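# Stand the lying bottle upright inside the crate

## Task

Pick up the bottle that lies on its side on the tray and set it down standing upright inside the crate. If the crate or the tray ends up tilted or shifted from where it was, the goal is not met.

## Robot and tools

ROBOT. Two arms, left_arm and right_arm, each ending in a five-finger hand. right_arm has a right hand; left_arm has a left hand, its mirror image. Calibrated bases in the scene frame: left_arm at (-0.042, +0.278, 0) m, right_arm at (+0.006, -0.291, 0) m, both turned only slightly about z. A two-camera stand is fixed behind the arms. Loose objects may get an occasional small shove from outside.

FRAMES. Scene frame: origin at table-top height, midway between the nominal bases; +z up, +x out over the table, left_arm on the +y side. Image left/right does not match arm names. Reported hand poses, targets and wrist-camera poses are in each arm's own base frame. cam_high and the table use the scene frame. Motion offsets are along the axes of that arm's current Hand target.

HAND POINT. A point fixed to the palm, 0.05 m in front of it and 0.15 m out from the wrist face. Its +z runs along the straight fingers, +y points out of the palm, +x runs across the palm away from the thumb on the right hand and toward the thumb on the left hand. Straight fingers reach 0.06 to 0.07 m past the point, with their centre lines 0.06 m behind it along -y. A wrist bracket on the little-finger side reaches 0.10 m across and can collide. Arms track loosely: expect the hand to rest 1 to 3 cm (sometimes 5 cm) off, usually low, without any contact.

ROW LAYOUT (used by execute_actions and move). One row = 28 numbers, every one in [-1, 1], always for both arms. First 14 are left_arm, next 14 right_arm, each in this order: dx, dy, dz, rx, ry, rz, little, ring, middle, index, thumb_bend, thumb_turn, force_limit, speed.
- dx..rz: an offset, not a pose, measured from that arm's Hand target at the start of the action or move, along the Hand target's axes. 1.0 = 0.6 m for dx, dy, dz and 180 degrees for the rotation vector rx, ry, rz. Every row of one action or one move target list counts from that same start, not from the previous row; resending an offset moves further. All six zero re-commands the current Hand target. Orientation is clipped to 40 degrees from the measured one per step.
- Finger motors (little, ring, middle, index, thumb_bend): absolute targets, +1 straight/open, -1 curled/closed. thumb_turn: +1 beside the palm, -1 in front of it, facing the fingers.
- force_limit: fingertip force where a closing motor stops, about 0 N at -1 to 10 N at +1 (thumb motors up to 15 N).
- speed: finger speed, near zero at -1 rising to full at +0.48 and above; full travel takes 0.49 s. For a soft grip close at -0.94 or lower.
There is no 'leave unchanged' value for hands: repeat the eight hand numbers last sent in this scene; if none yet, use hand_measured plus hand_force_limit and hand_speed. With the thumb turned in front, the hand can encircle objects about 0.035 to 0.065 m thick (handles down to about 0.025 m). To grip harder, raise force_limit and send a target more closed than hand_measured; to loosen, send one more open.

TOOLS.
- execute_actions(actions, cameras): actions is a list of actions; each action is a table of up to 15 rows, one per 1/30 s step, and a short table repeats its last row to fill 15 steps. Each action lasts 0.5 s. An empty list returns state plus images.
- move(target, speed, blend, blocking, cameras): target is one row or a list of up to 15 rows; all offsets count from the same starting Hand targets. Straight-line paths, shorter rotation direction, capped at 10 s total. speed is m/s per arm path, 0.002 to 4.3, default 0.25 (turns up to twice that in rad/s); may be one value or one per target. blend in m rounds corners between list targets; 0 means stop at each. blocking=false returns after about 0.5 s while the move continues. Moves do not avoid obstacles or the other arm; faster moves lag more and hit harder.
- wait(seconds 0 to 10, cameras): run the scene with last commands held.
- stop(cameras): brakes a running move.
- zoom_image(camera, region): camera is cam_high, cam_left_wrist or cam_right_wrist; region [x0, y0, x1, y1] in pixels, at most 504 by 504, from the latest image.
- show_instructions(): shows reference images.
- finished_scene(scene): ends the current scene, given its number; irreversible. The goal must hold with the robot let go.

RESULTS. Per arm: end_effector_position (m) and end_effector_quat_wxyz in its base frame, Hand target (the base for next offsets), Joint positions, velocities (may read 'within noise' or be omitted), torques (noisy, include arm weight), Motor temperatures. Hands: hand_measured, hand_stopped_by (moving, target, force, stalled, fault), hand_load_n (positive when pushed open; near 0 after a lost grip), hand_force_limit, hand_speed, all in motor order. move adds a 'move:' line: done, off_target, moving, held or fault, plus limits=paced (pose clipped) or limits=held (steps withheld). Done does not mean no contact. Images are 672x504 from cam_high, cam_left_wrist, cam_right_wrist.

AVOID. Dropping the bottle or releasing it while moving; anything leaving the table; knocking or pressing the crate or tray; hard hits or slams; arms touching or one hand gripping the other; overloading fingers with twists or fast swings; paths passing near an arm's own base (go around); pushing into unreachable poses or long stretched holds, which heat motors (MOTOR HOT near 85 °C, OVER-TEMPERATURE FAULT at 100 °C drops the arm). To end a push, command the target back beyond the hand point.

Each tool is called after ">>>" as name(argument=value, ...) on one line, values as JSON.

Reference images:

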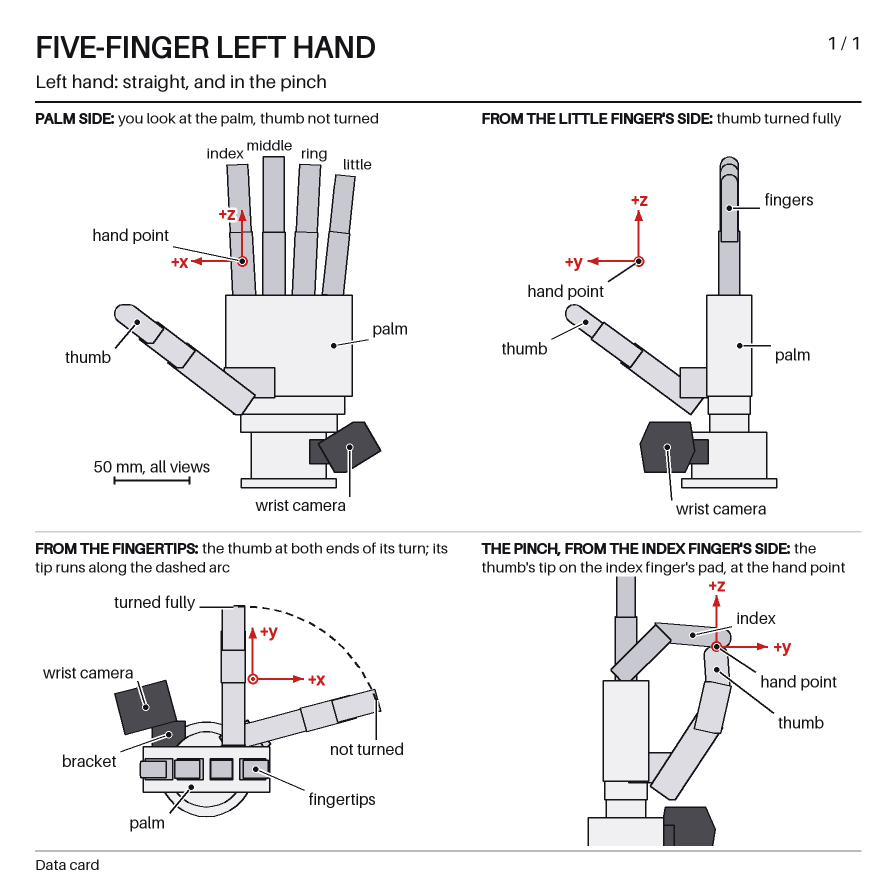

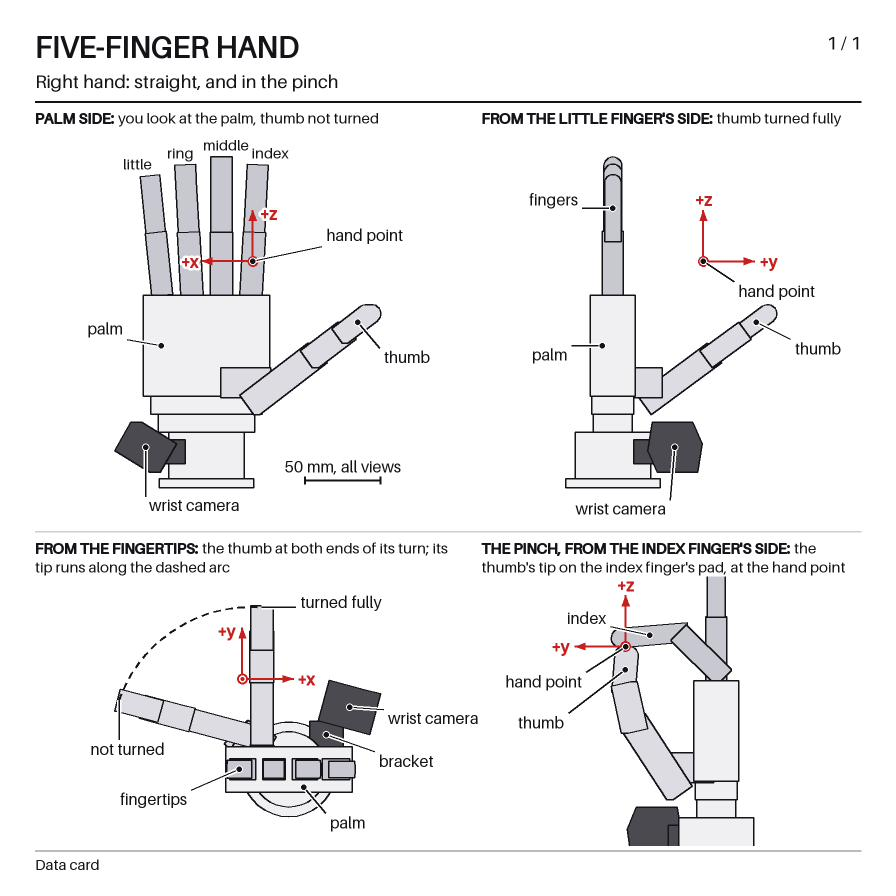

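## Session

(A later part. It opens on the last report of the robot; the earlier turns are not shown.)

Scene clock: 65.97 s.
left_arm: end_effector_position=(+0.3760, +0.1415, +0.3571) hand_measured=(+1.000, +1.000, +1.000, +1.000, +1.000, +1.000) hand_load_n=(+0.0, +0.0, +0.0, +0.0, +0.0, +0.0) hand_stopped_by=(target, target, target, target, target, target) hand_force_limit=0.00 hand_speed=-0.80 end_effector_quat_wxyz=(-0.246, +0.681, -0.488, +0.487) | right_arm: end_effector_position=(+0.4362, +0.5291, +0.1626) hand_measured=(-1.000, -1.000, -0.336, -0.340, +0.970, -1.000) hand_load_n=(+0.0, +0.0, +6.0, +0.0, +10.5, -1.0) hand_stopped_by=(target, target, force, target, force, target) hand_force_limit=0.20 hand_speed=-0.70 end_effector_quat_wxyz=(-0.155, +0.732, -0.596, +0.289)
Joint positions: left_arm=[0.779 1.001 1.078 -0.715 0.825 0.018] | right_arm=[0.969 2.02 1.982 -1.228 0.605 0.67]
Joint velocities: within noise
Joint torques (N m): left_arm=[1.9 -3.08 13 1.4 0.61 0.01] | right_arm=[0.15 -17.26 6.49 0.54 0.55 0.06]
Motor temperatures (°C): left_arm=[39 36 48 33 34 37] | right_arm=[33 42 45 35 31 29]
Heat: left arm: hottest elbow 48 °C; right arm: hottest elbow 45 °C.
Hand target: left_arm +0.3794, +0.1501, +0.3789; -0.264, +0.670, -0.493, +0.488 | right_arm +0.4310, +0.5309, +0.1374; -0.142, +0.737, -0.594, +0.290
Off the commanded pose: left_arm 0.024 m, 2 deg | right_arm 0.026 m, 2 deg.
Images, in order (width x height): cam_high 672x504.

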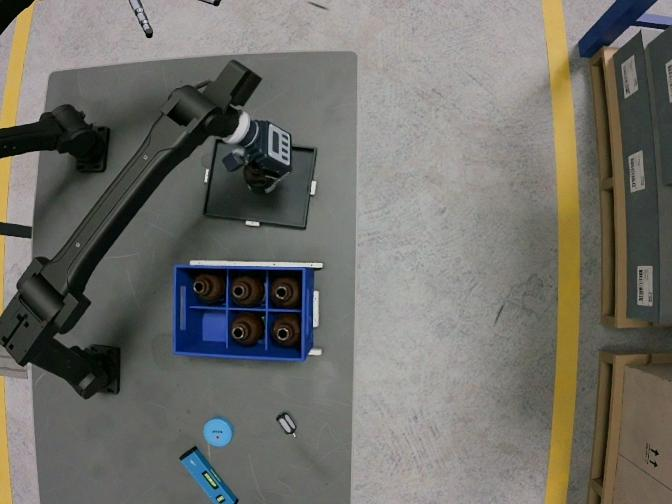

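>>> move(target=[0,0,0,0,0,0,1,1,1,1,1,1,0,-0.8,-0.011,0.0212,-0.0365,0,0,0,-1,-1,-0.36,-0.34,0.6,-1,0.2,-0.7], cameras=["cam_right_wrist","cam_left_wrist","cam_high"], speed=0.04)

>>> zoom_image(camera="cam_right_wrist", region=[290, 150, 530, 370])

>>> zoom_image(camera="cam_left_wrist", region=[115, 205, 245, 315])

>>> zoom_image(camera="cam_high", region=[190, 120, 340, 270])

Scene clock: 67.90 s.
left_arm: end_effector_position=(+0.3760, +0.1415, +0.3571) hand_measured=(+1.000, +1.000, +1.000, +1.000, +1.000, +1.000) hand_load_n=(+0.0, +0.0, +0.0, +0.0, +0.0, +0.0) hand_stopped_by=(target, target, target, target, target, target) hand_force_limit=0.00 hand_speed=-0.80 end_effector_quat_wxyz=(-0.246, +0.681, -0.488, +0.487) | right_arm: end_effector_position=(+0.4219, +0.5339, +0.1614) hand_measured=(-1.000, -1.000, -0.336, -0.340, +0.970, -1.000) hand_load_n=(+0.0, +0.5, +3.0, +0.0, +11.5, +4.0) hand_stopped_by=(target, target, force, target, force, target) hand_force_limit=0.20 hand_speed=-0.70 end_effector_quat_wxyz=(-0.154, +0.731, -0.596, +0.294)
Joint positions: left_arm=[0.779 1.001 1.078 -0.715 0.825 0.018] | right_arm=[0.995 2.014 1.968 -1.239 0.623 0.699]
Joint torques (N m): left_arm=[1.67 -3.66 12.96 1.37 0.58 0.03] | right_arm=[0.73 -18.26 6.79 -0.25 0.2 0.18]
Heat: left arm: hottest elbow 48 °C; right arm: hottest elbow 45 °C.
Hand target: left_arm +0.3794, +0.1501, +0.3789; -0.264, +0.670, -0.493, +0.488 | right_arm +0.4069, +0.5371, +0.1461; -0.142, +0.737, -0.593, +0.290
Off the commanded pose: left_arm 0.024 m, 2 deg | right_arm 0.022 m, 2 deg.
move: off_target (left_arm, right_arm)
camera_calibration:
cam_left_wrist: T_world_to_cam=[[0.374192, 0.152856, 0.914667, -0.494547], [-0.512159, -0.788191, 0.341245, 0.188656], [0.773093, -0.596146, -0.216648, -0.0125294], [0, 0, 0, 1]] pos_world=[0.291364, 0.216822, 0.385253]
cam_right_wrist: T_world_to_cam=[[-0.757466, -0.456914, -0.466342, 0.637232], [-0.566445, 0.815103, 0.121435, -0.218097], [0.324632, 0.356141, -0.876229, -0.0730339], [0, 0, 0, 1]] pos_world=[0.382851, 0.494942, 0.259659]

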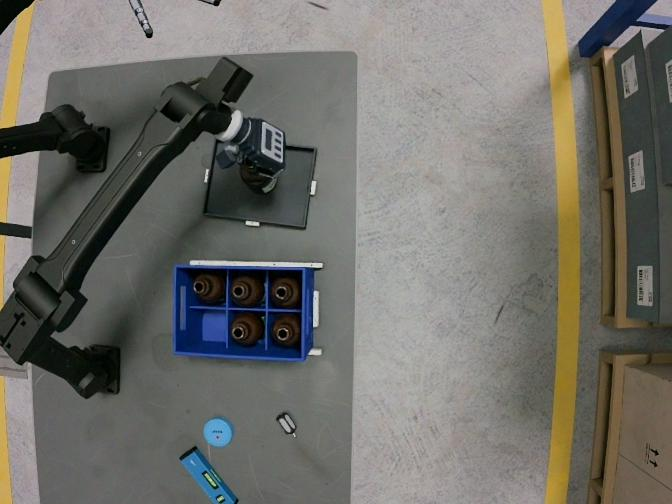

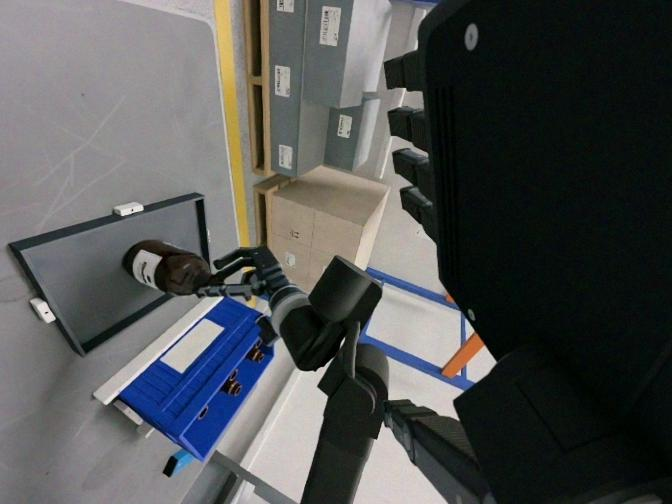

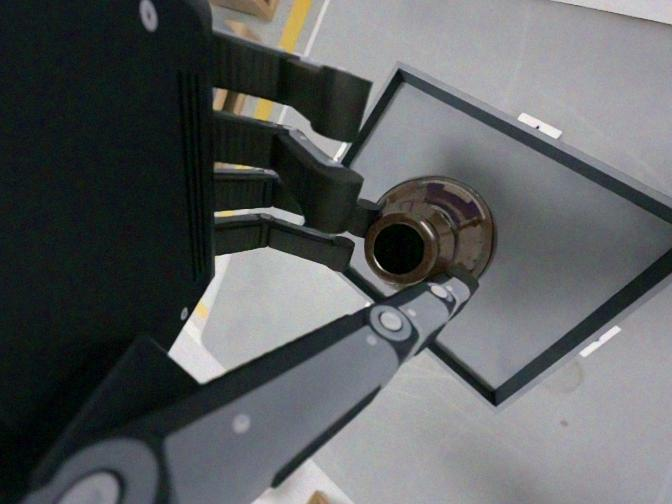

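Scaled by 2.100 from the camera's 672x504 image, which has a finer 960x720 frame.

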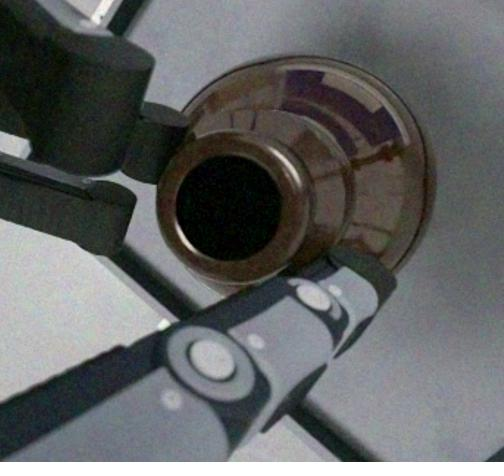

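Scaled by 3.877 from the camera's 672x504 image, which has a finer 960x720 frame.

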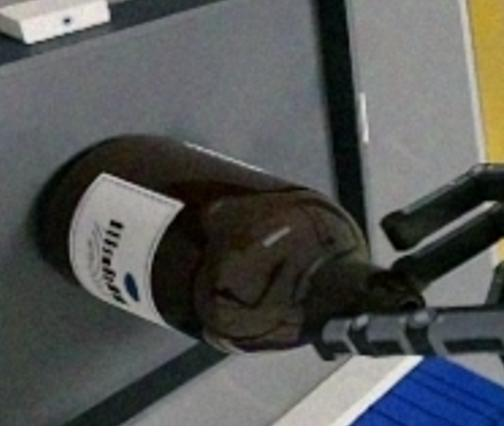

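Scaled by 3.360 from the camera's 672x504 image, which has a finer 960x720 frame.

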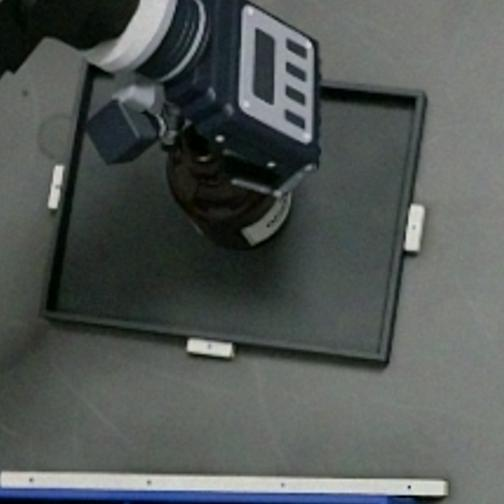

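>>> move(target=[0,0,0,0,0,0,1,1,1,1,1,1,0,-0.8,0.0076,-0.0179,-0.0025,0,0,0,-1,-1,-0.36,-0.34,0.6,-1,0.2,-0.7], cameras=["cam_right_wrist"], speed=0.04)

Scene clock: 69.63 s.
left_arm: end_effector_position=(+0.3760, +0.1415, +0.3571) hand_measured=(+1.000, +1.000, +1.000, +1.000, +1.000, +1.000) hand_load_n=(-0.5, +0.0, +0.0, +0.0, +0.0, +0.0) hand_stopped_by=(target, target, target, target, target, target) hand_force_limit=0.00 hand_speed=-0.80 end_effector_quat_wxyz=(-0.246, +0.681, -0.488, +0.487) | right_arm: end_effector_position=(+0.4195, +0.5302, +0.1605) hand_measured=(-1.000, -1.000, -0.336, -0.340, +0.970, -1.000) hand_load_n=(+0.0, +0.0, +3.5, +0.0, +11.0, +3.0) hand_stopped_by=(target, target, force, target, force, target) hand_force_limit=0.20 hand_speed=-0.70 end_effector_quat_wxyz=(-0.146, +0.733, -0.595, +0.295)
Joint positions: left_arm=[0.779 1.001 1.078 -0.715 0.825 0.018] | right_arm=[0.995 2.014 1.968 -1.256 0.623 0.7]
Joint torques (N m): left_arm=[1.03 -3.6 12.96 1.4 0.64 0.03] | right_arm=[0.03 -17.96 9.03 -0.24 0.08 0.05]
Heat: left arm: hottest elbow 48 °C; right arm: hottest elbow 45 °C.
Hand target: left_arm +0.3794, +0.1501, +0.3789; -0.264, +0.670, -0.493, +0.488 | right_arm +0.4152, +0.5357, +0.1544; -0.143, +0.737, -0.593, +0.290
Off the commanded pose: left_arm 0.024 m, 2 deg | right_arm 0.009 m, 1 deg.
move: off_target (left_arm)
camera_calibration:
cam_right_wrist: T_world_to_cam=[[-0.76197, -0.462868, -0.45294, 0.636234], [-0.56489, 0.817068, 0.115323, -0.217045], [0.316703, 0.343734, -0.884051, -0.0604683], [0, 0, 0, 1]] pos_world=[0.381335, 0.492618, 0.259749]
Images, in order (width x height): cam_right_wrist 672x504.

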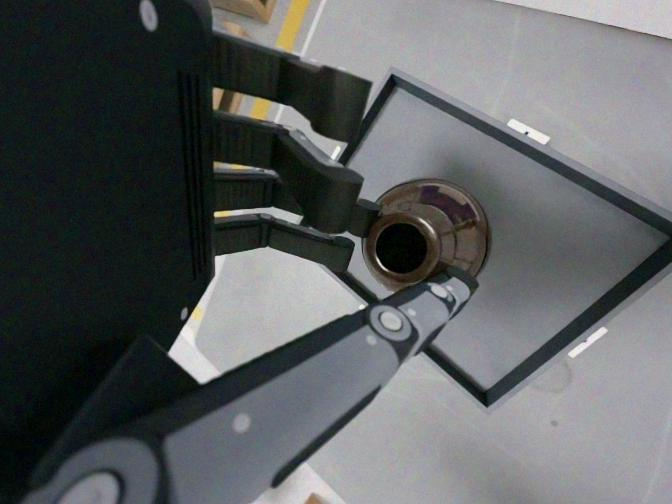

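>>> move(target=[0,0,0,0,0,0,1,1,1,1,1,1,0,-0.8,0,0,0,0,0,0,-1,-1,-0.24,-0.24,1,-1,0.2,-0.8], cameras=["cam_right_wrist","cam_left_wrist"], speed=0.04)

>>> zoom_image(camera="cam_right_wrist", region=[290, 150, 530, 370])

>>> zoom_image(camera="cam_left_wrist", region=[115, 205, 245, 315])

Scene clock: 70.40 s.
left_arm: end_effector_position=(+0.3760, +0.1415, +0.3571) hand_measured=(+1.000, +1.000, +1.000, +1.000, +1.000, +1.000) hand_load_n=(+0.0, +0.0, +0.0, +0.0, +0.0, -0.5) hand_stopped_by=(target, target, target, target, target, target) hand_force_limit=0.00 hand_speed=-0.80 end_effector_quat_wxyz=(-0.246, +0.681, -0.488, +0.487) | right_arm: end_effector_position=(+0.4177, +0.5311, +0.1594) hand_measured=(-1.000, -1.000, -0.240, -0.240, +1.000, -1.000) hand_load_n=(+0.0, +0.0, +0.0, +0.0, +0.0, +0.0) hand_stopped_by=(target, target, target, target, target, target) hand_force_limit=0.20 hand_speed=-0.80 end_effector_quat_wxyz=(-0.145, +0.735, -0.595, +0.291)
Joint positions: left_arm=[0.779 1.001 1.078 -0.715 0.825 0.018] | right_arm=[0.995 2.015 1.968 -1.258 0.614 0.7]
Joint torques (N m): left_arm=[1.44 -3.78 12.72 1.4 0.69 0.06] | right_arm=[-0.15 -18.08 9.09 -0.23 0.44 0.03]
Heat: left arm: hottest elbow 48 °C; right arm: hottest elbow 45 °C.
Hand target: left_arm +0.3794, +0.1501, +0.3789; -0.264, +0.670, -0.493, +0.488 | right_arm +0.4151, +0.5357, +0.1544; -0.142, +0.737, -0.593, +0.290
Off the commanded pose: left_arm 0.024 m, 2 deg | right_arm 0.007 m, 0 deg.
move: off_target (left_arm)
camera_calibration:
cam_left_wrist: T_world_to_cam=[[0.374192, 0.152856, 0.914667, -0.494547], [-0.512159, -0.788191, 0.341245, 0.188656], [0.773093, -0.596146, -0.216648, -0.0125294], [0, 0, 0, 1]] pos_world=[0.291364, 0.216822, 0.385253]
cam_right_wrist: T_world_to_cam=[[-0.764489, -0.463728, -0.447786, 0.635411], [-0.566107, 0.815216, 0.122255, -0.21829], [0.308349, 0.346958, -0.885743, -0.0591184], [0, 0, 0, 1]] pos_world=[0.380419, 0.493122, 0.258852]
Images, in order (width x height): cam_left_wrist 672x504, cam_right_wrist 672x504.

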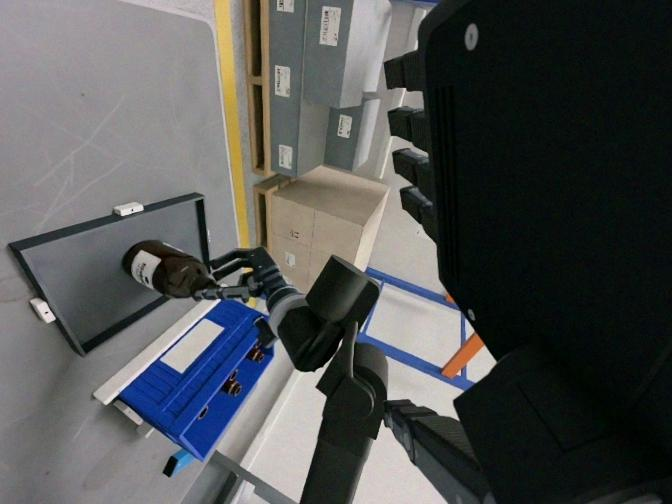

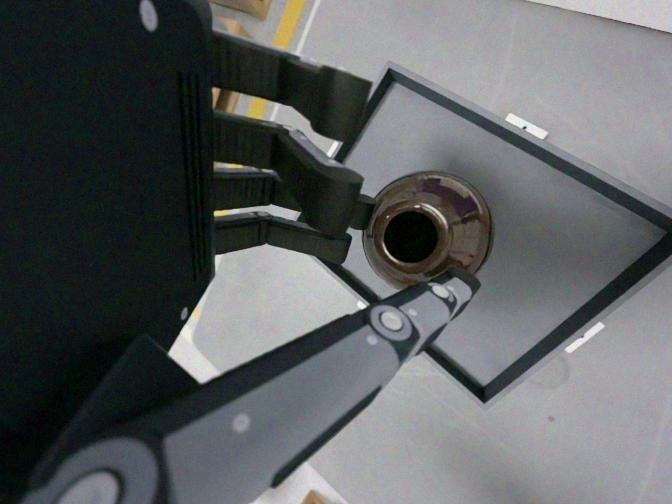

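Scaled by 2.100 from the camera's 672x504 image, which has a finer 960x720 frame.

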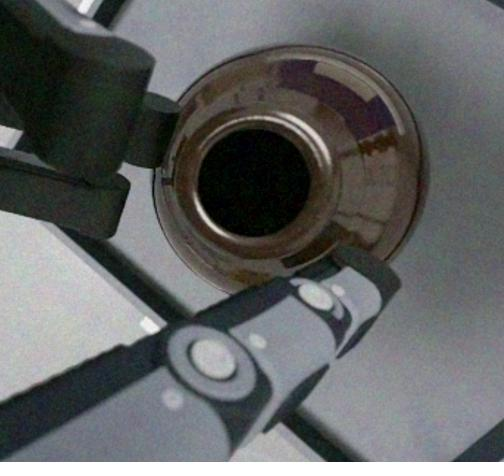

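Scaled by 3.877 from the camera's 672x504 image, which has a finer 960x720 frame.

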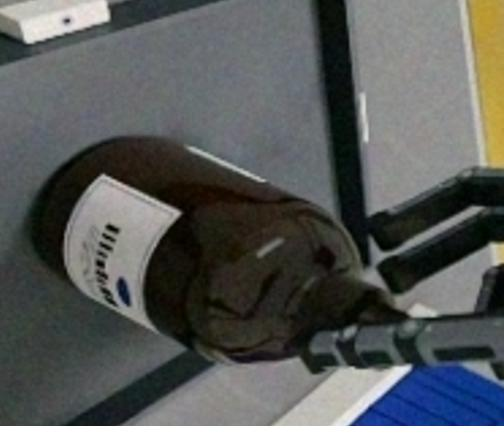

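>>> move(target=[0,0,0,0,0,0,1,1,1,1,1,1,0,-0.8,0.0195,0.0128,0.0053,0,0,0,-1,-1,-0.24,-0.24,1,-1,0.2,-0.8], cameras=["cam_right_wrist"], speed=0.03)

>>> zoom_image(camera="cam_right_wrist", region=[290, 150, 530, 370])

Scene clock: 73.17 s.
left_arm: end_effector_position=(+0.3760, +0.1415, +0.3571) hand_measured=(+1.000, +1.000, +1.000, +1.000, +1.000, +1.000) hand_load_n=(+0.0, +0.0, +0.0, +0.0, +0.0, -0.5) hand_stopped_by=(target, target, target, target, target, target) hand_force_limit=0.00 hand_speed=-0.80 end_effector_quat_wxyz=(-0.246, +0.681, -0.488, +0.487) | right_arm: end_effector_position=(+0.4133, +0.5247, +0.1512) hand_measured=(-1.000, -1.000, -0.240, -0.240, +1.000, -1.000) hand_load_n=(+0.0, +0.0, -0.5, +0.0, +0.0, +0.5) hand_stopped_by=(target, target, target, target, target, target) hand_force_limit=0.20 hand_speed=-0.80 end_effector_quat_wxyz=(-0.142, +0.736, -0.594, +0.291)
Joint positions: left_arm=[0.779 1.001 1.078 -0.715 0.825 0.018] | right_arm=[0.995 1.998 1.921 -1.234 0.613 0.7]
Joint torques (N m): left_arm=[1.96 -4.01 12.9 1.58 0.67 0.04] | right_arm=[-0.79 -19.55 7.23 0.25 0.39 -0.04]
Heat: left arm: hottest elbow 49 °C; right arm: hottest elbow 45 °C.
Hand target: left_arm +0.3794, +0.1501, +0.3789; -0.264, +0.670, -0.493, +0.488 | right_arm +0.4124, +0.5220, +0.1505; -0.142, +0.737, -0.593, +0.290
Off the commanded pose: left_arm 0.024 m, 2 deg | right_arm 0.003 m, 0 deg.
move: off_target (left_arm)
camera_calibration:
cam_right_wrist: T_world_to_cam=[[-0.766327, -0.466169, -0.442073, 0.626592], [-0.565829, 0.81563, 0.120769, -0.214652], [0.30427, 0.342686, -0.888812, -0.0584763], [0, 0, 0, 1]] pos_world=[0.376511, 0.487214, 0.250949]
Images, in order (width x height): cam_right_wrist 672x504.

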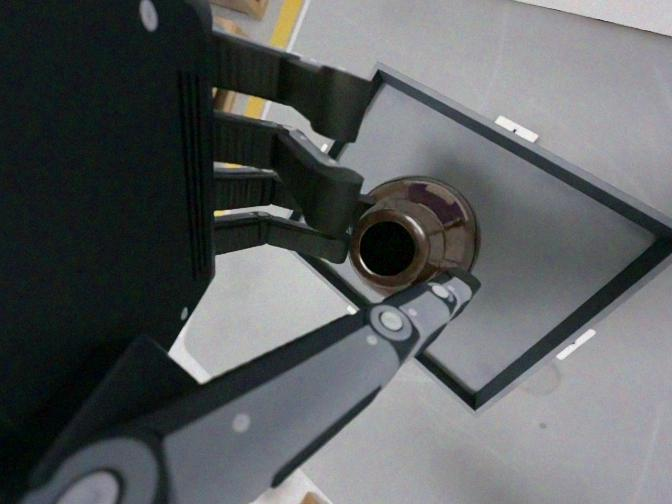

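Scaled by 2.100 from the camera's 672x504 image, which has a finer 960x720 frame.

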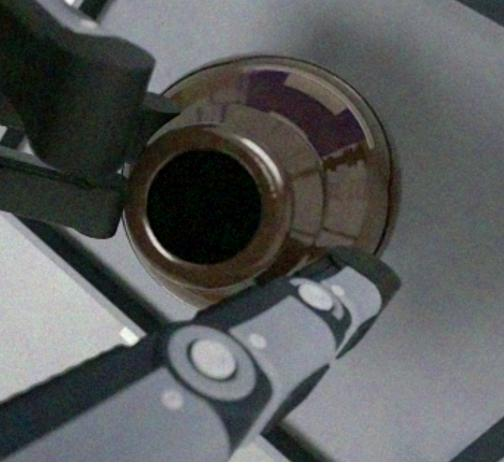

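>>> move(target=[0,0,0,0,0,0,1,1,1,1,1,1,0,-0.8,0.004,0,0,0,0,0,-1,-1,-0.36,-0.36,0.98,-1,0.2,-0.7], cameras=["cam_right_wrist"], speed=0.03)

>>> zoom_image(camera="cam_right_wrist", region=[290, 150, 530, 370])

Scene clock: 74.37 s.
left_arm: end_effector_position=(+0.3760, +0.1415, +0.3571) hand_measured=(+1.000, +1.000, +1.000, +1.000, +1.000, +1.000) hand_load_n=(+0.0, +0.0, +0.0, +0.0, +0.5, +0.0) hand_stopped_by=(target, target, target, target, target, target) hand_force_limit=0.00 hand_speed=-0.80 end_effector_quat_wxyz=(-0.246, +0.681, -0.488, +0.487) | right_arm: end_effector_position=(+0.4132, +0.5246, +0.1514) hand_measured=(-1.000, -1.000, -0.262, -0.360, +0.982, -1.000) hand_load_n=(+0.0, +0.0, +6.0, +0.0, +4.0, +1.0) hand_stopped_by=(target, target, force, target, target, target) hand_force_limit=0.20 hand_speed=-0.70 end_effector_quat_wxyz=(-0.144, +0.736, -0.595, +0.291)
Joint positions: left_arm=[0.779 1.001 1.078 -0.715 0.825 0.018] | right_arm=[0.995 1.994 1.914 -1.227 0.613 0.7]
Joint torques (N m): left_arm=[2.55 -4.6 12.9 1.14 0.62 0.04] | right_arm=[-0.79 -19.9 7.2 0.08 0.38 -0.08]
Heat: left arm: hottest elbow 49 °C; right arm: hottest elbow 45 °C.
Hand target: left_arm +0.3794, +0.1501, +0.3789; -0.264, +0.670, -0.493, +0.488 | right_arm +0.4127, +0.5198, +0.1512; -0.142, +0.737, -0.593, +0.290
Off the commanded pose: left_arm 0.024 m, 2 deg | right_arm 0.005 m, 0 deg.
move: off_target (left_arm)
camera_calibration:
cam_right_wrist: T_world_to_cam=[[-0.765245, -0.464371, -0.445825, 0.625796], [-0.566071, 0.815198, 0.122535, -0.21456], [0.306534, 0.346138, -0.886693, -0.0612787], [0, 0, 0, 1]] pos_world=[0.376215, 0.486721, 0.250951]
Images, in order (width x height): cam_right_wrist 672x504.

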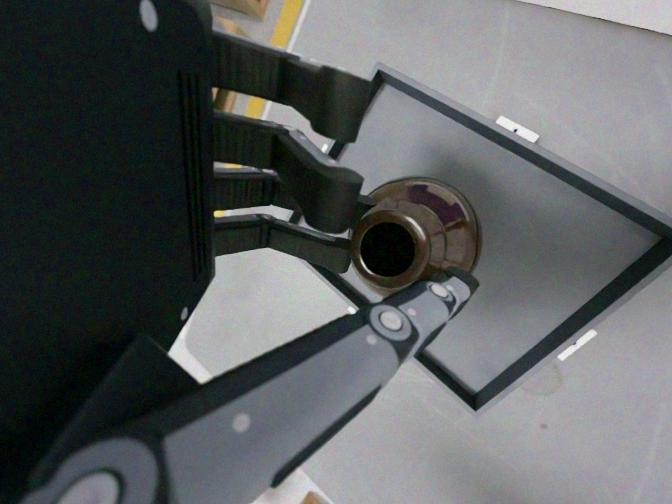

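Scaled by 2.100 from the camera's 672x504 image, which has a finer 960x720 frame.

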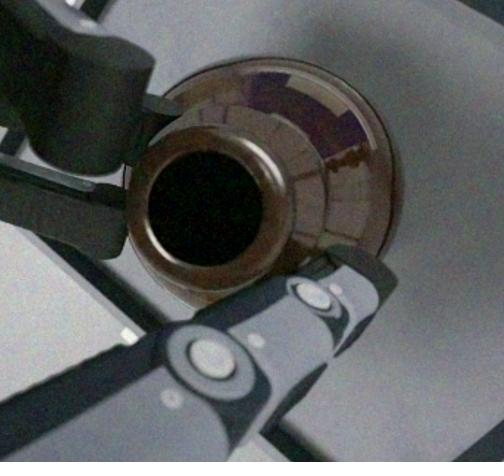

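>>> move(target=[0,0,0,0,0,0,1,1,1,1,1,1,0,-0.8,0,0,0,0,0,0,-1,-1,-0.36,-0.42,0.6,-1,0.3,-0.7], cameras=["cam_right_wrist"], speed=0.03)

>>> zoom_image(camera="cam_right_wrist", region=[290, 150, 530, 370])

Scene clock: 75.13 s.
left_arm: end_effector_position=(+0.3760, +0.1415, +0.3571) hand_measured=(+1.000, +1.000, +1.000, +1.000, +1.000, +1.000) hand_load_n=(+0.0, +0.0, +0.0, +0.0, -0.5, +0.0) hand_stopped_by=(target, target, target, target, target, target) hand_force_limit=0.00 hand_speed=-0.80 end_effector_quat_wxyz=(-0.246, +0.681, -0.488, +0.487) | right_arm: end_effector_position=(+0.4134, +0.5248, +0.1521) hand_measured=(-1.000, -1.000, -0.262, -0.420, +0.948, -1.000) hand_load_n=(+0.0, +0.0, +12.0, +0.0, +9.5, +2.0) hand_stopped_by=(target, target, force, target, force, target) hand_force_limit=0.30 hand_speed=-0.70 end_effector_quat_wxyz=(-0.145, +0.735, -0.595, +0.291)
Joint positions: left_arm=[0.779 1.001 1.078 -0.715 0.825 0.018] | right_arm=[0.995 1.993 1.914 -1.225 0.613 0.7]
Joint torques (N m): left_arm=[1.44 -4.31 12.72 1.46 0.65 0.01] | right_arm=[-0.97 -19.55 7.23 0.09 0.36 -0.08]
Heat: left arm: hottest elbow 49 °C; right arm: hottest elbow 45 °C.
Hand target: left_arm +0.3794, +0.1501, +0.3789; -0.264, +0.670, -0.493, +0.488 | right_arm +0.4127, +0.5198, +0.1514; -0.143, +0.737, -0.593, +0.290
Off the commanded pose: left_arm 0.024 m, 2 deg | right_arm 0.005 m, 0 deg.
move: off_target (left_arm)
camera_calibration:
cam_right_wrist: T_world_to_cam=[[-0.764677, -0.463515, -0.447687, 0.62586], [-0.566234, 0.814956, 0.123394, -0.214659], [0.30765, 0.347852, -0.885635, -0.0623562], [0, 0, 0, 1]] pos_world=[0.376217, 0.486724, 0.251452]
Images, in order (width x height): cam_right_wrist 672x504.

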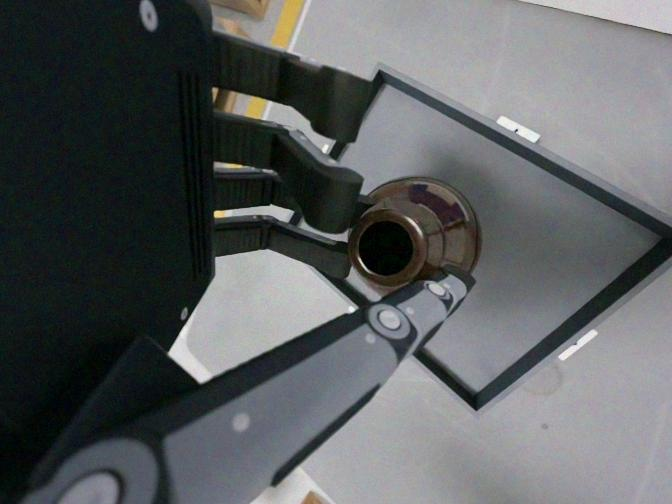

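Scaled by 2.100 from the camera's 672x504 image, which has a finer 960x720 frame.

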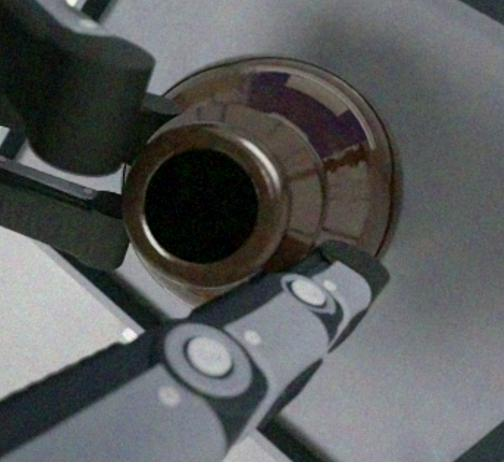

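>>> move(target=[0,0,0,0,0,0,1,1,1,1,1,1,0,-0.8,0,0,0,0,0,0,-1,-1,-0.22,-0.24,1,-1,0.2,-0.7], cameras=[], speed=0.03)

>>> move(target=[0,0,0,0,0,0,1,1,1,1,1,1,0,-0.8,0.0117,0.0,0.0,0,0,0,-1,-1,-0.22,-0.24,1,-1,0.2,-0.7], cameras=["cam_right_wrist"], speed=0.03)

>>> zoom_image(camera="cam_right_wrist", region=[290, 150, 530, 370])

Scene clock: 76.10 s.
left_arm: end_effector_position=(+0.3760, +0.1415, +0.3571) hand_measured=(+1.000, +1.000, +1.000, +1.000, +1.000, +1.000) hand_load_n=(+0.0, +0.0, +0.0, +0.0, +0.0, -0.5) hand_stopped_by=(target, target, target, target, target, target) hand_force_limit=0.00 hand_speed=-0.80 end_effector_quat_wxyz=(-0.246, +0.681, -0.488, +0.487) | right_arm: end_effector_position=(+0.4129, +0.5243, +0.1520) hand_measured=(-1.000, -1.000, -0.220, -0.240, +1.000, -1.000) hand_load_n=(+0.0, +0.5, +0.0, +0.0, +0.0, +0.5) hand_stopped_by=(target, target, target, target, target, target) hand_force_limit=0.20 hand_speed=-0.70 end_effector_quat_wxyz=(-0.145, +0.736, -0.595, +0.290)
Joint positions: left_arm=[0.779 1.001 1.078 -0.715 0.825 0.018] | right_arm=[0.995 1.991 1.912 -1.225 0.612 0.7]
Joint torques (N m): left_arm=[2.08 -3.55 12.86 1.42 0.64 0.12] | right_arm=[-0.97 -19.31 7.35 0.09 0.4 -0.07]
Heat: left arm: hottest elbow 49 °C; right arm: hottest elbow 45 °C.
Hand target: left_arm +0.3794, +0.1501, +0.3789; -0.264, +0.670, -0.493, +0.488 | right_arm +0.4127, +0.5198, +0.1514; -0.143, +0.737, -0.593, +0.290
Off the commanded pose: left_arm 0.024 m, 2 deg | right_arm 0.005 m, 0 deg.
move: off_target (left_arm)
No camera images: "cameras" was empty.

Scene clock: 76.93 s.
left_arm: end_effector_position=(+0.3760, +0.1415, +0.3571) hand_measured=(+1.000, +1.000, +1.000, +1.000, +1.000, +1.000) hand_load_n=(+0.0, +0.0, +0.0, +0.0, +0.0, +0.0) hand_stopped_by=(target, target, target, target, target, target) hand_force_limit=0.00 hand_speed=-0.80 end_effector_quat_wxyz=(-0.246, +0.681, -0.488, +0.487) | right_arm: end_effector_position=(+0.4107, +0.5208, +0.1525) hand_measured=(-1.000, -1.000, -0.220, -0.240, +1.000, -1.000) hand_load_n=(+0.0, +0.0, +0.0, +0.5, +0.0, +0.0) hand_stopped_by=(target, target, target, target, target, target) hand_force_limit=0.20 hand_speed=-0.70 end_effector_quat_wxyz=(-0.145, +0.736, -0.594, +0.290)
Joint positions: left_arm=[0.779 1.001 1.078 -0.715 0.825 0.018] | right_arm=[0.995 1.978 1.893 -1.218 0.612 0.699]
Joint torques (N m): left_arm=[2.08 -4.19 12.85 1.35 0.67 0.02] | right_arm=[-1.55 -19.55 7.21 0.02 0.33 -0.15]
Heat: left arm: hottest elbow 49 °C; right arm: hottest elbow 45 °C.
Hand target: left_arm +0.3794, +0.1501, +0.3789; -0.264, +0.670, -0.493, +0.488 | right_arm +0.4136, +0.5131, +0.1530; -0.142, +0.737, -0.593, +0.290
Off the commanded pose: left_arm 0.024 m, 2 deg | right_arm 0.008 m, 0 deg.
move: off_target (left_arm)
camera_calibration:
cam_right_wrist: T_world_to_cam=[[-0.764407, -0.464373, -0.447259, 0.622446], [-0.567098, 0.814299, 0.123765, -0.212388], [0.306729, 0.348246, -0.8858, -0.059526], [0, 0, 0, 1]] pos_world=[0.373615, 0.482724, 0.251953]
Images, in order (width x height): cam_right_wrist 672x504.

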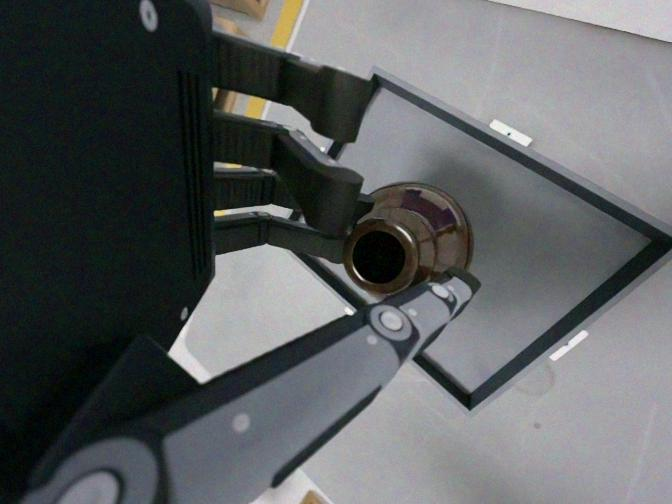

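Scaled by 2.100 from the camera's 672x504 image, which has a finer 960x720 frame.

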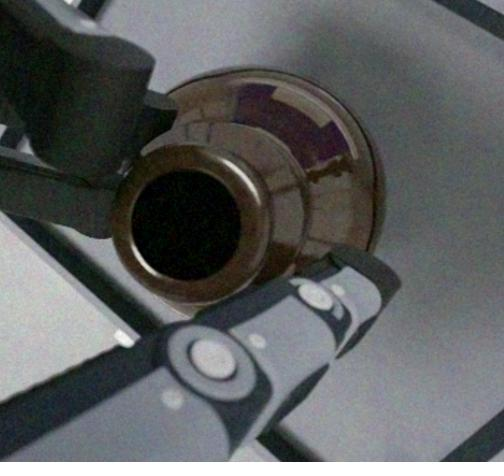

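>>> move(target=[0,0,0,0,0,0,1,1,1,1,1,1,0,-0.8,0,0,0,0,0,0,-1,-1,-0.34,-0.34,0.97,-1,-0.2,-0.8], cameras=["cam_right_wrist"], speed=0.03)

>>> move(target=[0,0,0,0,0,0,1,1,1,1,1,1,0,-0.8,0,0,0,0,0,0,-1,-1,-0.35,-0.35,0.6,-1,0.2,-0.7], cameras=["cam_right_wrist"], speed=0.03)

>>> zoom_image(camera="cam_right_wrist", region=[290, 150, 530, 370])

Scene clock: 77.83 s.
left_arm: end_effector_position=(+0.3760, +0.1415, +0.3571) hand_measured=(+1.000, +1.000, +1.000, +1.000, +1.000, +1.000) hand_load_n=(-0.5, +0.0, +0.0, +0.0, +0.0, -0.5) hand_stopped_by=(target, target, target, target, target, target) hand_force_limit=0.00 hand_speed=-0.80 end_effector_quat_wxyz=(-0.246, +0.681, -0.488, +0.487) | right_arm: end_effector_position=(+0.4107, +0.5205, +0.1527) hand_measured=(-1.000, -1.000, -0.254, -0.340, +0.972, -1.000) hand_load_n=(+0.0, +0.0, +7.0, +0.0, +4.0, +1.0) hand_stopped_by=(target, target, force, target, target, target) hand_force_limit=-0.20 hand_speed=-0.80 end_effector_quat_wxyz=(-0.145, +0.736, -0.594, +0.290)
Joint positions: left_arm=[0.779 1.001 1.078 -0.715 0.825 0.018] | right_arm=[0.995 1.977 1.892 -1.218 0.612 0.698]
Joint torques (N m): left_arm=[2.2 -3.78 13.07 1.43 0.59 0.01] | right_arm=[-1.49 -19.31 7.3 0.14 0.32 -0.12]
Heat: left arm: hottest elbow 49 °C; right arm: hottest elbow 45 °C.
Hand target: left_arm +0.3794, +0.1501, +0.3789; -0.264, +0.670, -0.493, +0.488 | right_arm +0.4137, +0.5130, +0.1531; -0.142, +0.737, -0.593, +0.290
Off the commanded pose: left_arm 0.024 m, 2 deg | right_arm 0.008 m, 0 deg.
move: off_target (left_arm)
camera_calibration:
cam_right_wrist: T_world_to_cam=[[-0.764331, -0.464627, -0.447124, 0.622488], [-0.567354, 0.814102, 0.123886, -0.21194], [0.306444, 0.348368, -0.885851, -0.0593024], [0, 0, 0, 1]] pos_world=[0.373715, 0.482424, 0.252053]
Images, in order (width x height): cam_right_wrist 672x504.

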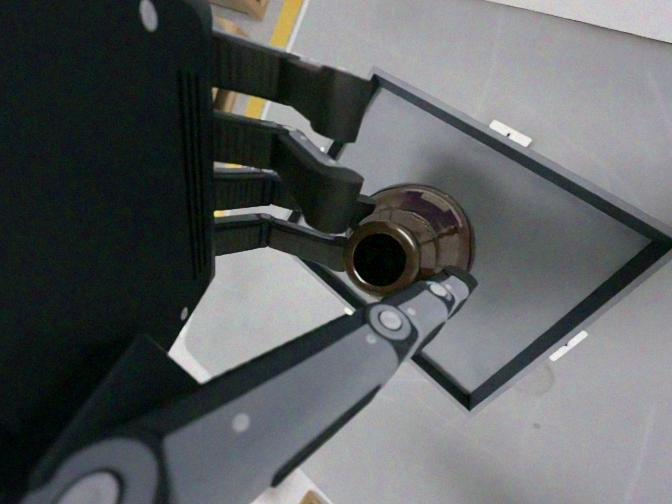

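Scene clock: 78.33 s.
left_arm: end_effector_position=(+0.3760, +0.1415, +0.3571) hand_measured=(+1.000, +1.000, +1.000, +1.000, +1.000, +1.000) hand_load_n=(+0.0, -0.5, +0.0, +0.0, +0.0, +0.0) hand_stopped_by=(target, target, target, target, target, target) hand_force_limit=0.00 hand_speed=-0.80 end_effector_quat_wxyz=(-0.246, +0.681, -0.488, +0.487) | right_arm: end_effector_position=(+0.4110, +0.5207, +0.1530) hand_measured=(-1.000, -1.000, -0.252, -0.350, +0.924, -1.000) hand_load_n=(+0.0, +0.0, +13.5, +1.0, +10.0, +2.0) hand_stopped_by=(target, target, force, target, force, target) hand_force_limit=0.20 hand_speed=-0.70 end_effector_quat_wxyz=(-0.146, +0.736, -0.594, +0.290)
Joint positions: left_arm=[0.779 1.001 1.078 -0.715 0.825 0.018] | right_arm=[0.995 1.977 1.892 -1.216 0.612 0.698]
Joint torques (N m): left_arm=[2.61 -4.01 13.04 1.5 0.62 -0.01] | right_arm=[-1.61 -19.31 7.27 0.06 0.31 -0.14]
Heat: left arm: hottest elbow 49 °C; right arm: hottest elbow 45 °C.
Hand target: left_arm +0.3794, +0.1501, +0.3789; -0.264, +0.670, -0.493, +0.488 | right_arm +0.4136, +0.5130, +0.1530; -0.142, +0.737, -0.593, +0.290
Off the commanded pose: left_arm 0.024 m, 2 deg | right_arm 0.008 m, 0 deg.
move: off_target (left_arm)
camera_calibration:
cam_right_wrist: T_world_to_cam=[[-0.763776, -0.464074, -0.448644, 0.622657], [-0.567352, 0.814125, 0.123741, -0.211976], [0.307827, 0.349049, -0.885103, -0.060138], [0, 0, 0, 1]] pos_world=[0.373818, 0.482525, 0.252353]
Images, in order (width x height): cam_right_wrist 672x504.

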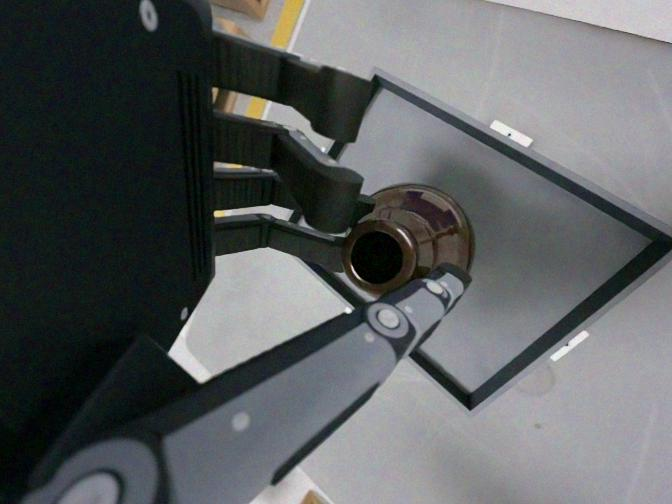

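Scaled by 2.100 from the camera's 672x504 image, which has a finer 960x720 frame.

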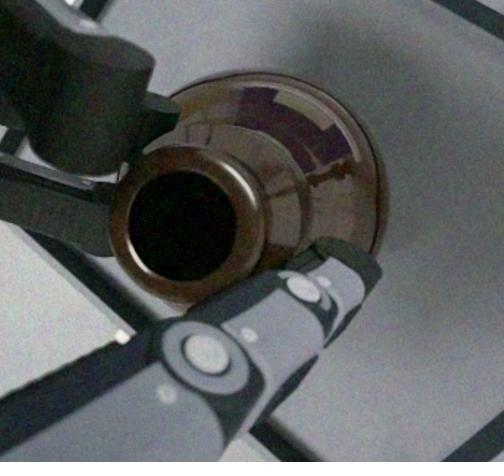

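>>> move(target=[0,0,0,0,0,0,1,1,1,1,1,1,0,-0.8,0,0,0,0,0,0,-1,-1,-0.35,-0.45,0.6,-1,0.2,-0.7], cameras=[], speed=0.03)

Scene clock: 82.73 s.
left_arm: end_effector_position=(+0.3760, +0.1415, +0.3571) hand_measured=(+1.000, +1.000, +1.000, +1.000, +1.000, +1.000) hand_load_n=(+0.0, +0.0, +0.0, +0.0, +0.0, +0.0) hand_stopped_by=(target, target, target, target, target, target) hand_force_limit=0.00 hand_speed=-0.80 end_effector_quat_wxyz=(-0.246, +0.681, -0.488, +0.487) | right_arm: end_effector_position=(+0.4110, +0.5208, +0.1533) hand_measured=(-1.000, -1.000, -0.252, -0.400, +0.924, -1.000) hand_load_n=(+0.0, +0.0, +9.0, +8.5, +13.0, -1.0) hand_stopped_by=(target, target, force, force, force, target) hand_force_limit=0.20 hand_speed=-0.70 end_effector_quat_wxyz=(-0.146, +0.735, -0.594, +0.290)
Joint positions: left_arm=[0.779 1.001 1.078 -0.715 0.825 0.018] | right_arm=[0.995 1.977 1.892 -1.216 0.612 0.698]
Joint torques (N m): left_arm=[1.85 -4.07 13.04 1.28 0.6 0.05] | right_arm=[-1.49 -19.25 7.28 0.05 0.3 -0.13]
Heat: left arm: hottest elbow 49 °C; right arm: hottest elbow 45 °C.
Hand target: left_arm +0.3794, +0.1501, +0.3789; -0.264, +0.670, -0.493, +0.488 | right_arm +0.4137, +0.5130, +0.1531; -0.142, +0.737, -0.593, +0.290
Off the commanded pose: left_arm 0.024 m, 2 deg | right_arm 0.008 m, 1 deg.
move: off_target (left_arm)
No camera images: "cameras" was empty.

>>> move(target=[0,0,0,0,0,0,1,1,1,1,1,1,0,-0.8,0.0216,-0.0462,-0.0659,0,0,0,-1,-1,-0.35,-0.45,0.6,-1,0.2,-0.7], cameras=["cam_right_wrist","cam_left_wrist"], speed=0.06)

Scene clock: 86.33 s.
left_arm: end_effector_position=(+0.3760, +0.1415, +0.3571) hand_measured=(+1.000, +1.000, +1.000, +1.000, +1.000, +1.000) hand_load_n=(+0.0, +0.0, +0.0, +0.0, +0.0, -0.5) hand_stopped_by=(target, target, target, target, target, target) hand_force_limit=0.00 hand_speed=-0.80 end_effector_quat_wxyz=(-0.246, +0.681, -0.488, +0.487) | right_arm: end_effector_position=(+0.4000, +0.5048, +0.1729) hand_measured=(-1.000, -1.000, -0.254, -0.402, +0.922, -1.000) hand_load_n=(+0.0, +0.0, +0.0, +0.0, +0.5, +0.0) hand_stopped_by=(target, target, force, force, force, target) hand_force_limit=0.20 hand_speed=-0.70 end_effector_quat_wxyz=(-0.117, +0.745, -0.589, +0.292)
Joint positions: left_arm=[0.779 1.001 1.078 -0.715 0.825 0.018] | right_arm=[0.995 1.965 1.932 -1.33 0.609 0.696]
Joint torques (N m): left_arm=[0.62 -4.25 12.83 1.43 0.63 0.02] | right_arm=[-1.49 -18.84 12.85 -0.29 0.47 -0.13]
Heat: left arm: hottest elbow 50 °C; right arm: hottest elbow 45 °C.
Hand target: left_arm +0.3794, +0.1501, +0.3789; -0.264, +0.670, -0.493, +0.488 | right_arm +0.4137, +0.5130, +0.2030; -0.142, +0.737, -0.593, +0.290
Off the commanded pose: left_arm 0.024 m, 2 deg | right_arm 0.034 m, 3 deg.
move: off_target (left_arm, right_arm)
camera_calibration:
cam_left_wrist: T_world_to_cam=[[0.374192, 0.152856, 0.914667, -0.494547], [-0.512159, -0.788191, 0.341245, 0.188656], [0.773093, -0.596146, -0.216648, -0.0125294], [0, 0, 0, 1]] pos_world=[0.291364, 0.216822, 0.385253]
cam_right_wrist: T_world_to_cam=[[-0.778141, -0.487443, -0.3961, 0.62418], [-0.56502, 0.818685, 0.102505, -0.207233], [0.274316, 0.303567, -0.912468, 0.00749867], [0, 0, 0, 1]] pos_world=[0.366552, 0.471635, 0.275322]
Images, in order (width x height): cam_left_wrist 672x504, cam_right_wrist 672x504.

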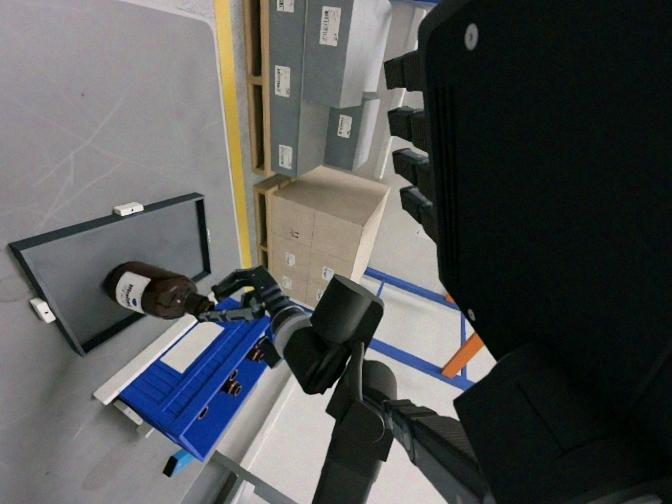

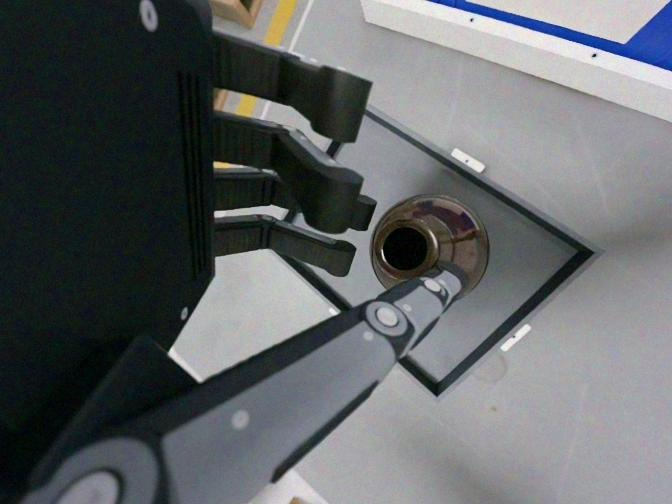

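>>> zoom_image(camera="cam_right_wrist", region=[330, 170, 530, 330])

>>> zoom_image(camera="cam_left_wrist", region=[90, 235, 280, 345])

Scaled by 2.520 from the camera's 672x504 image, which has a finer 960x720 frame.

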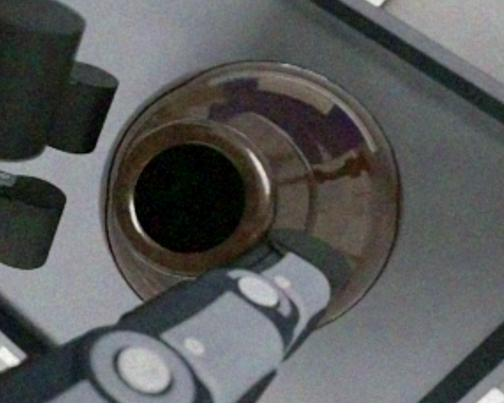

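Scaled by 2.653 from the camera's 672x504 image, which has a finer 960x720 frame.

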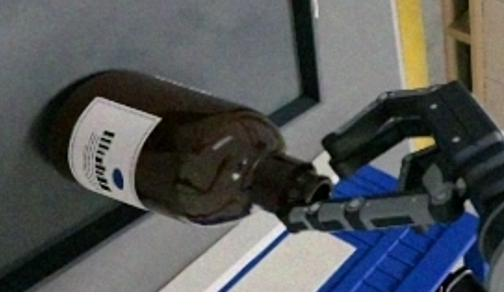

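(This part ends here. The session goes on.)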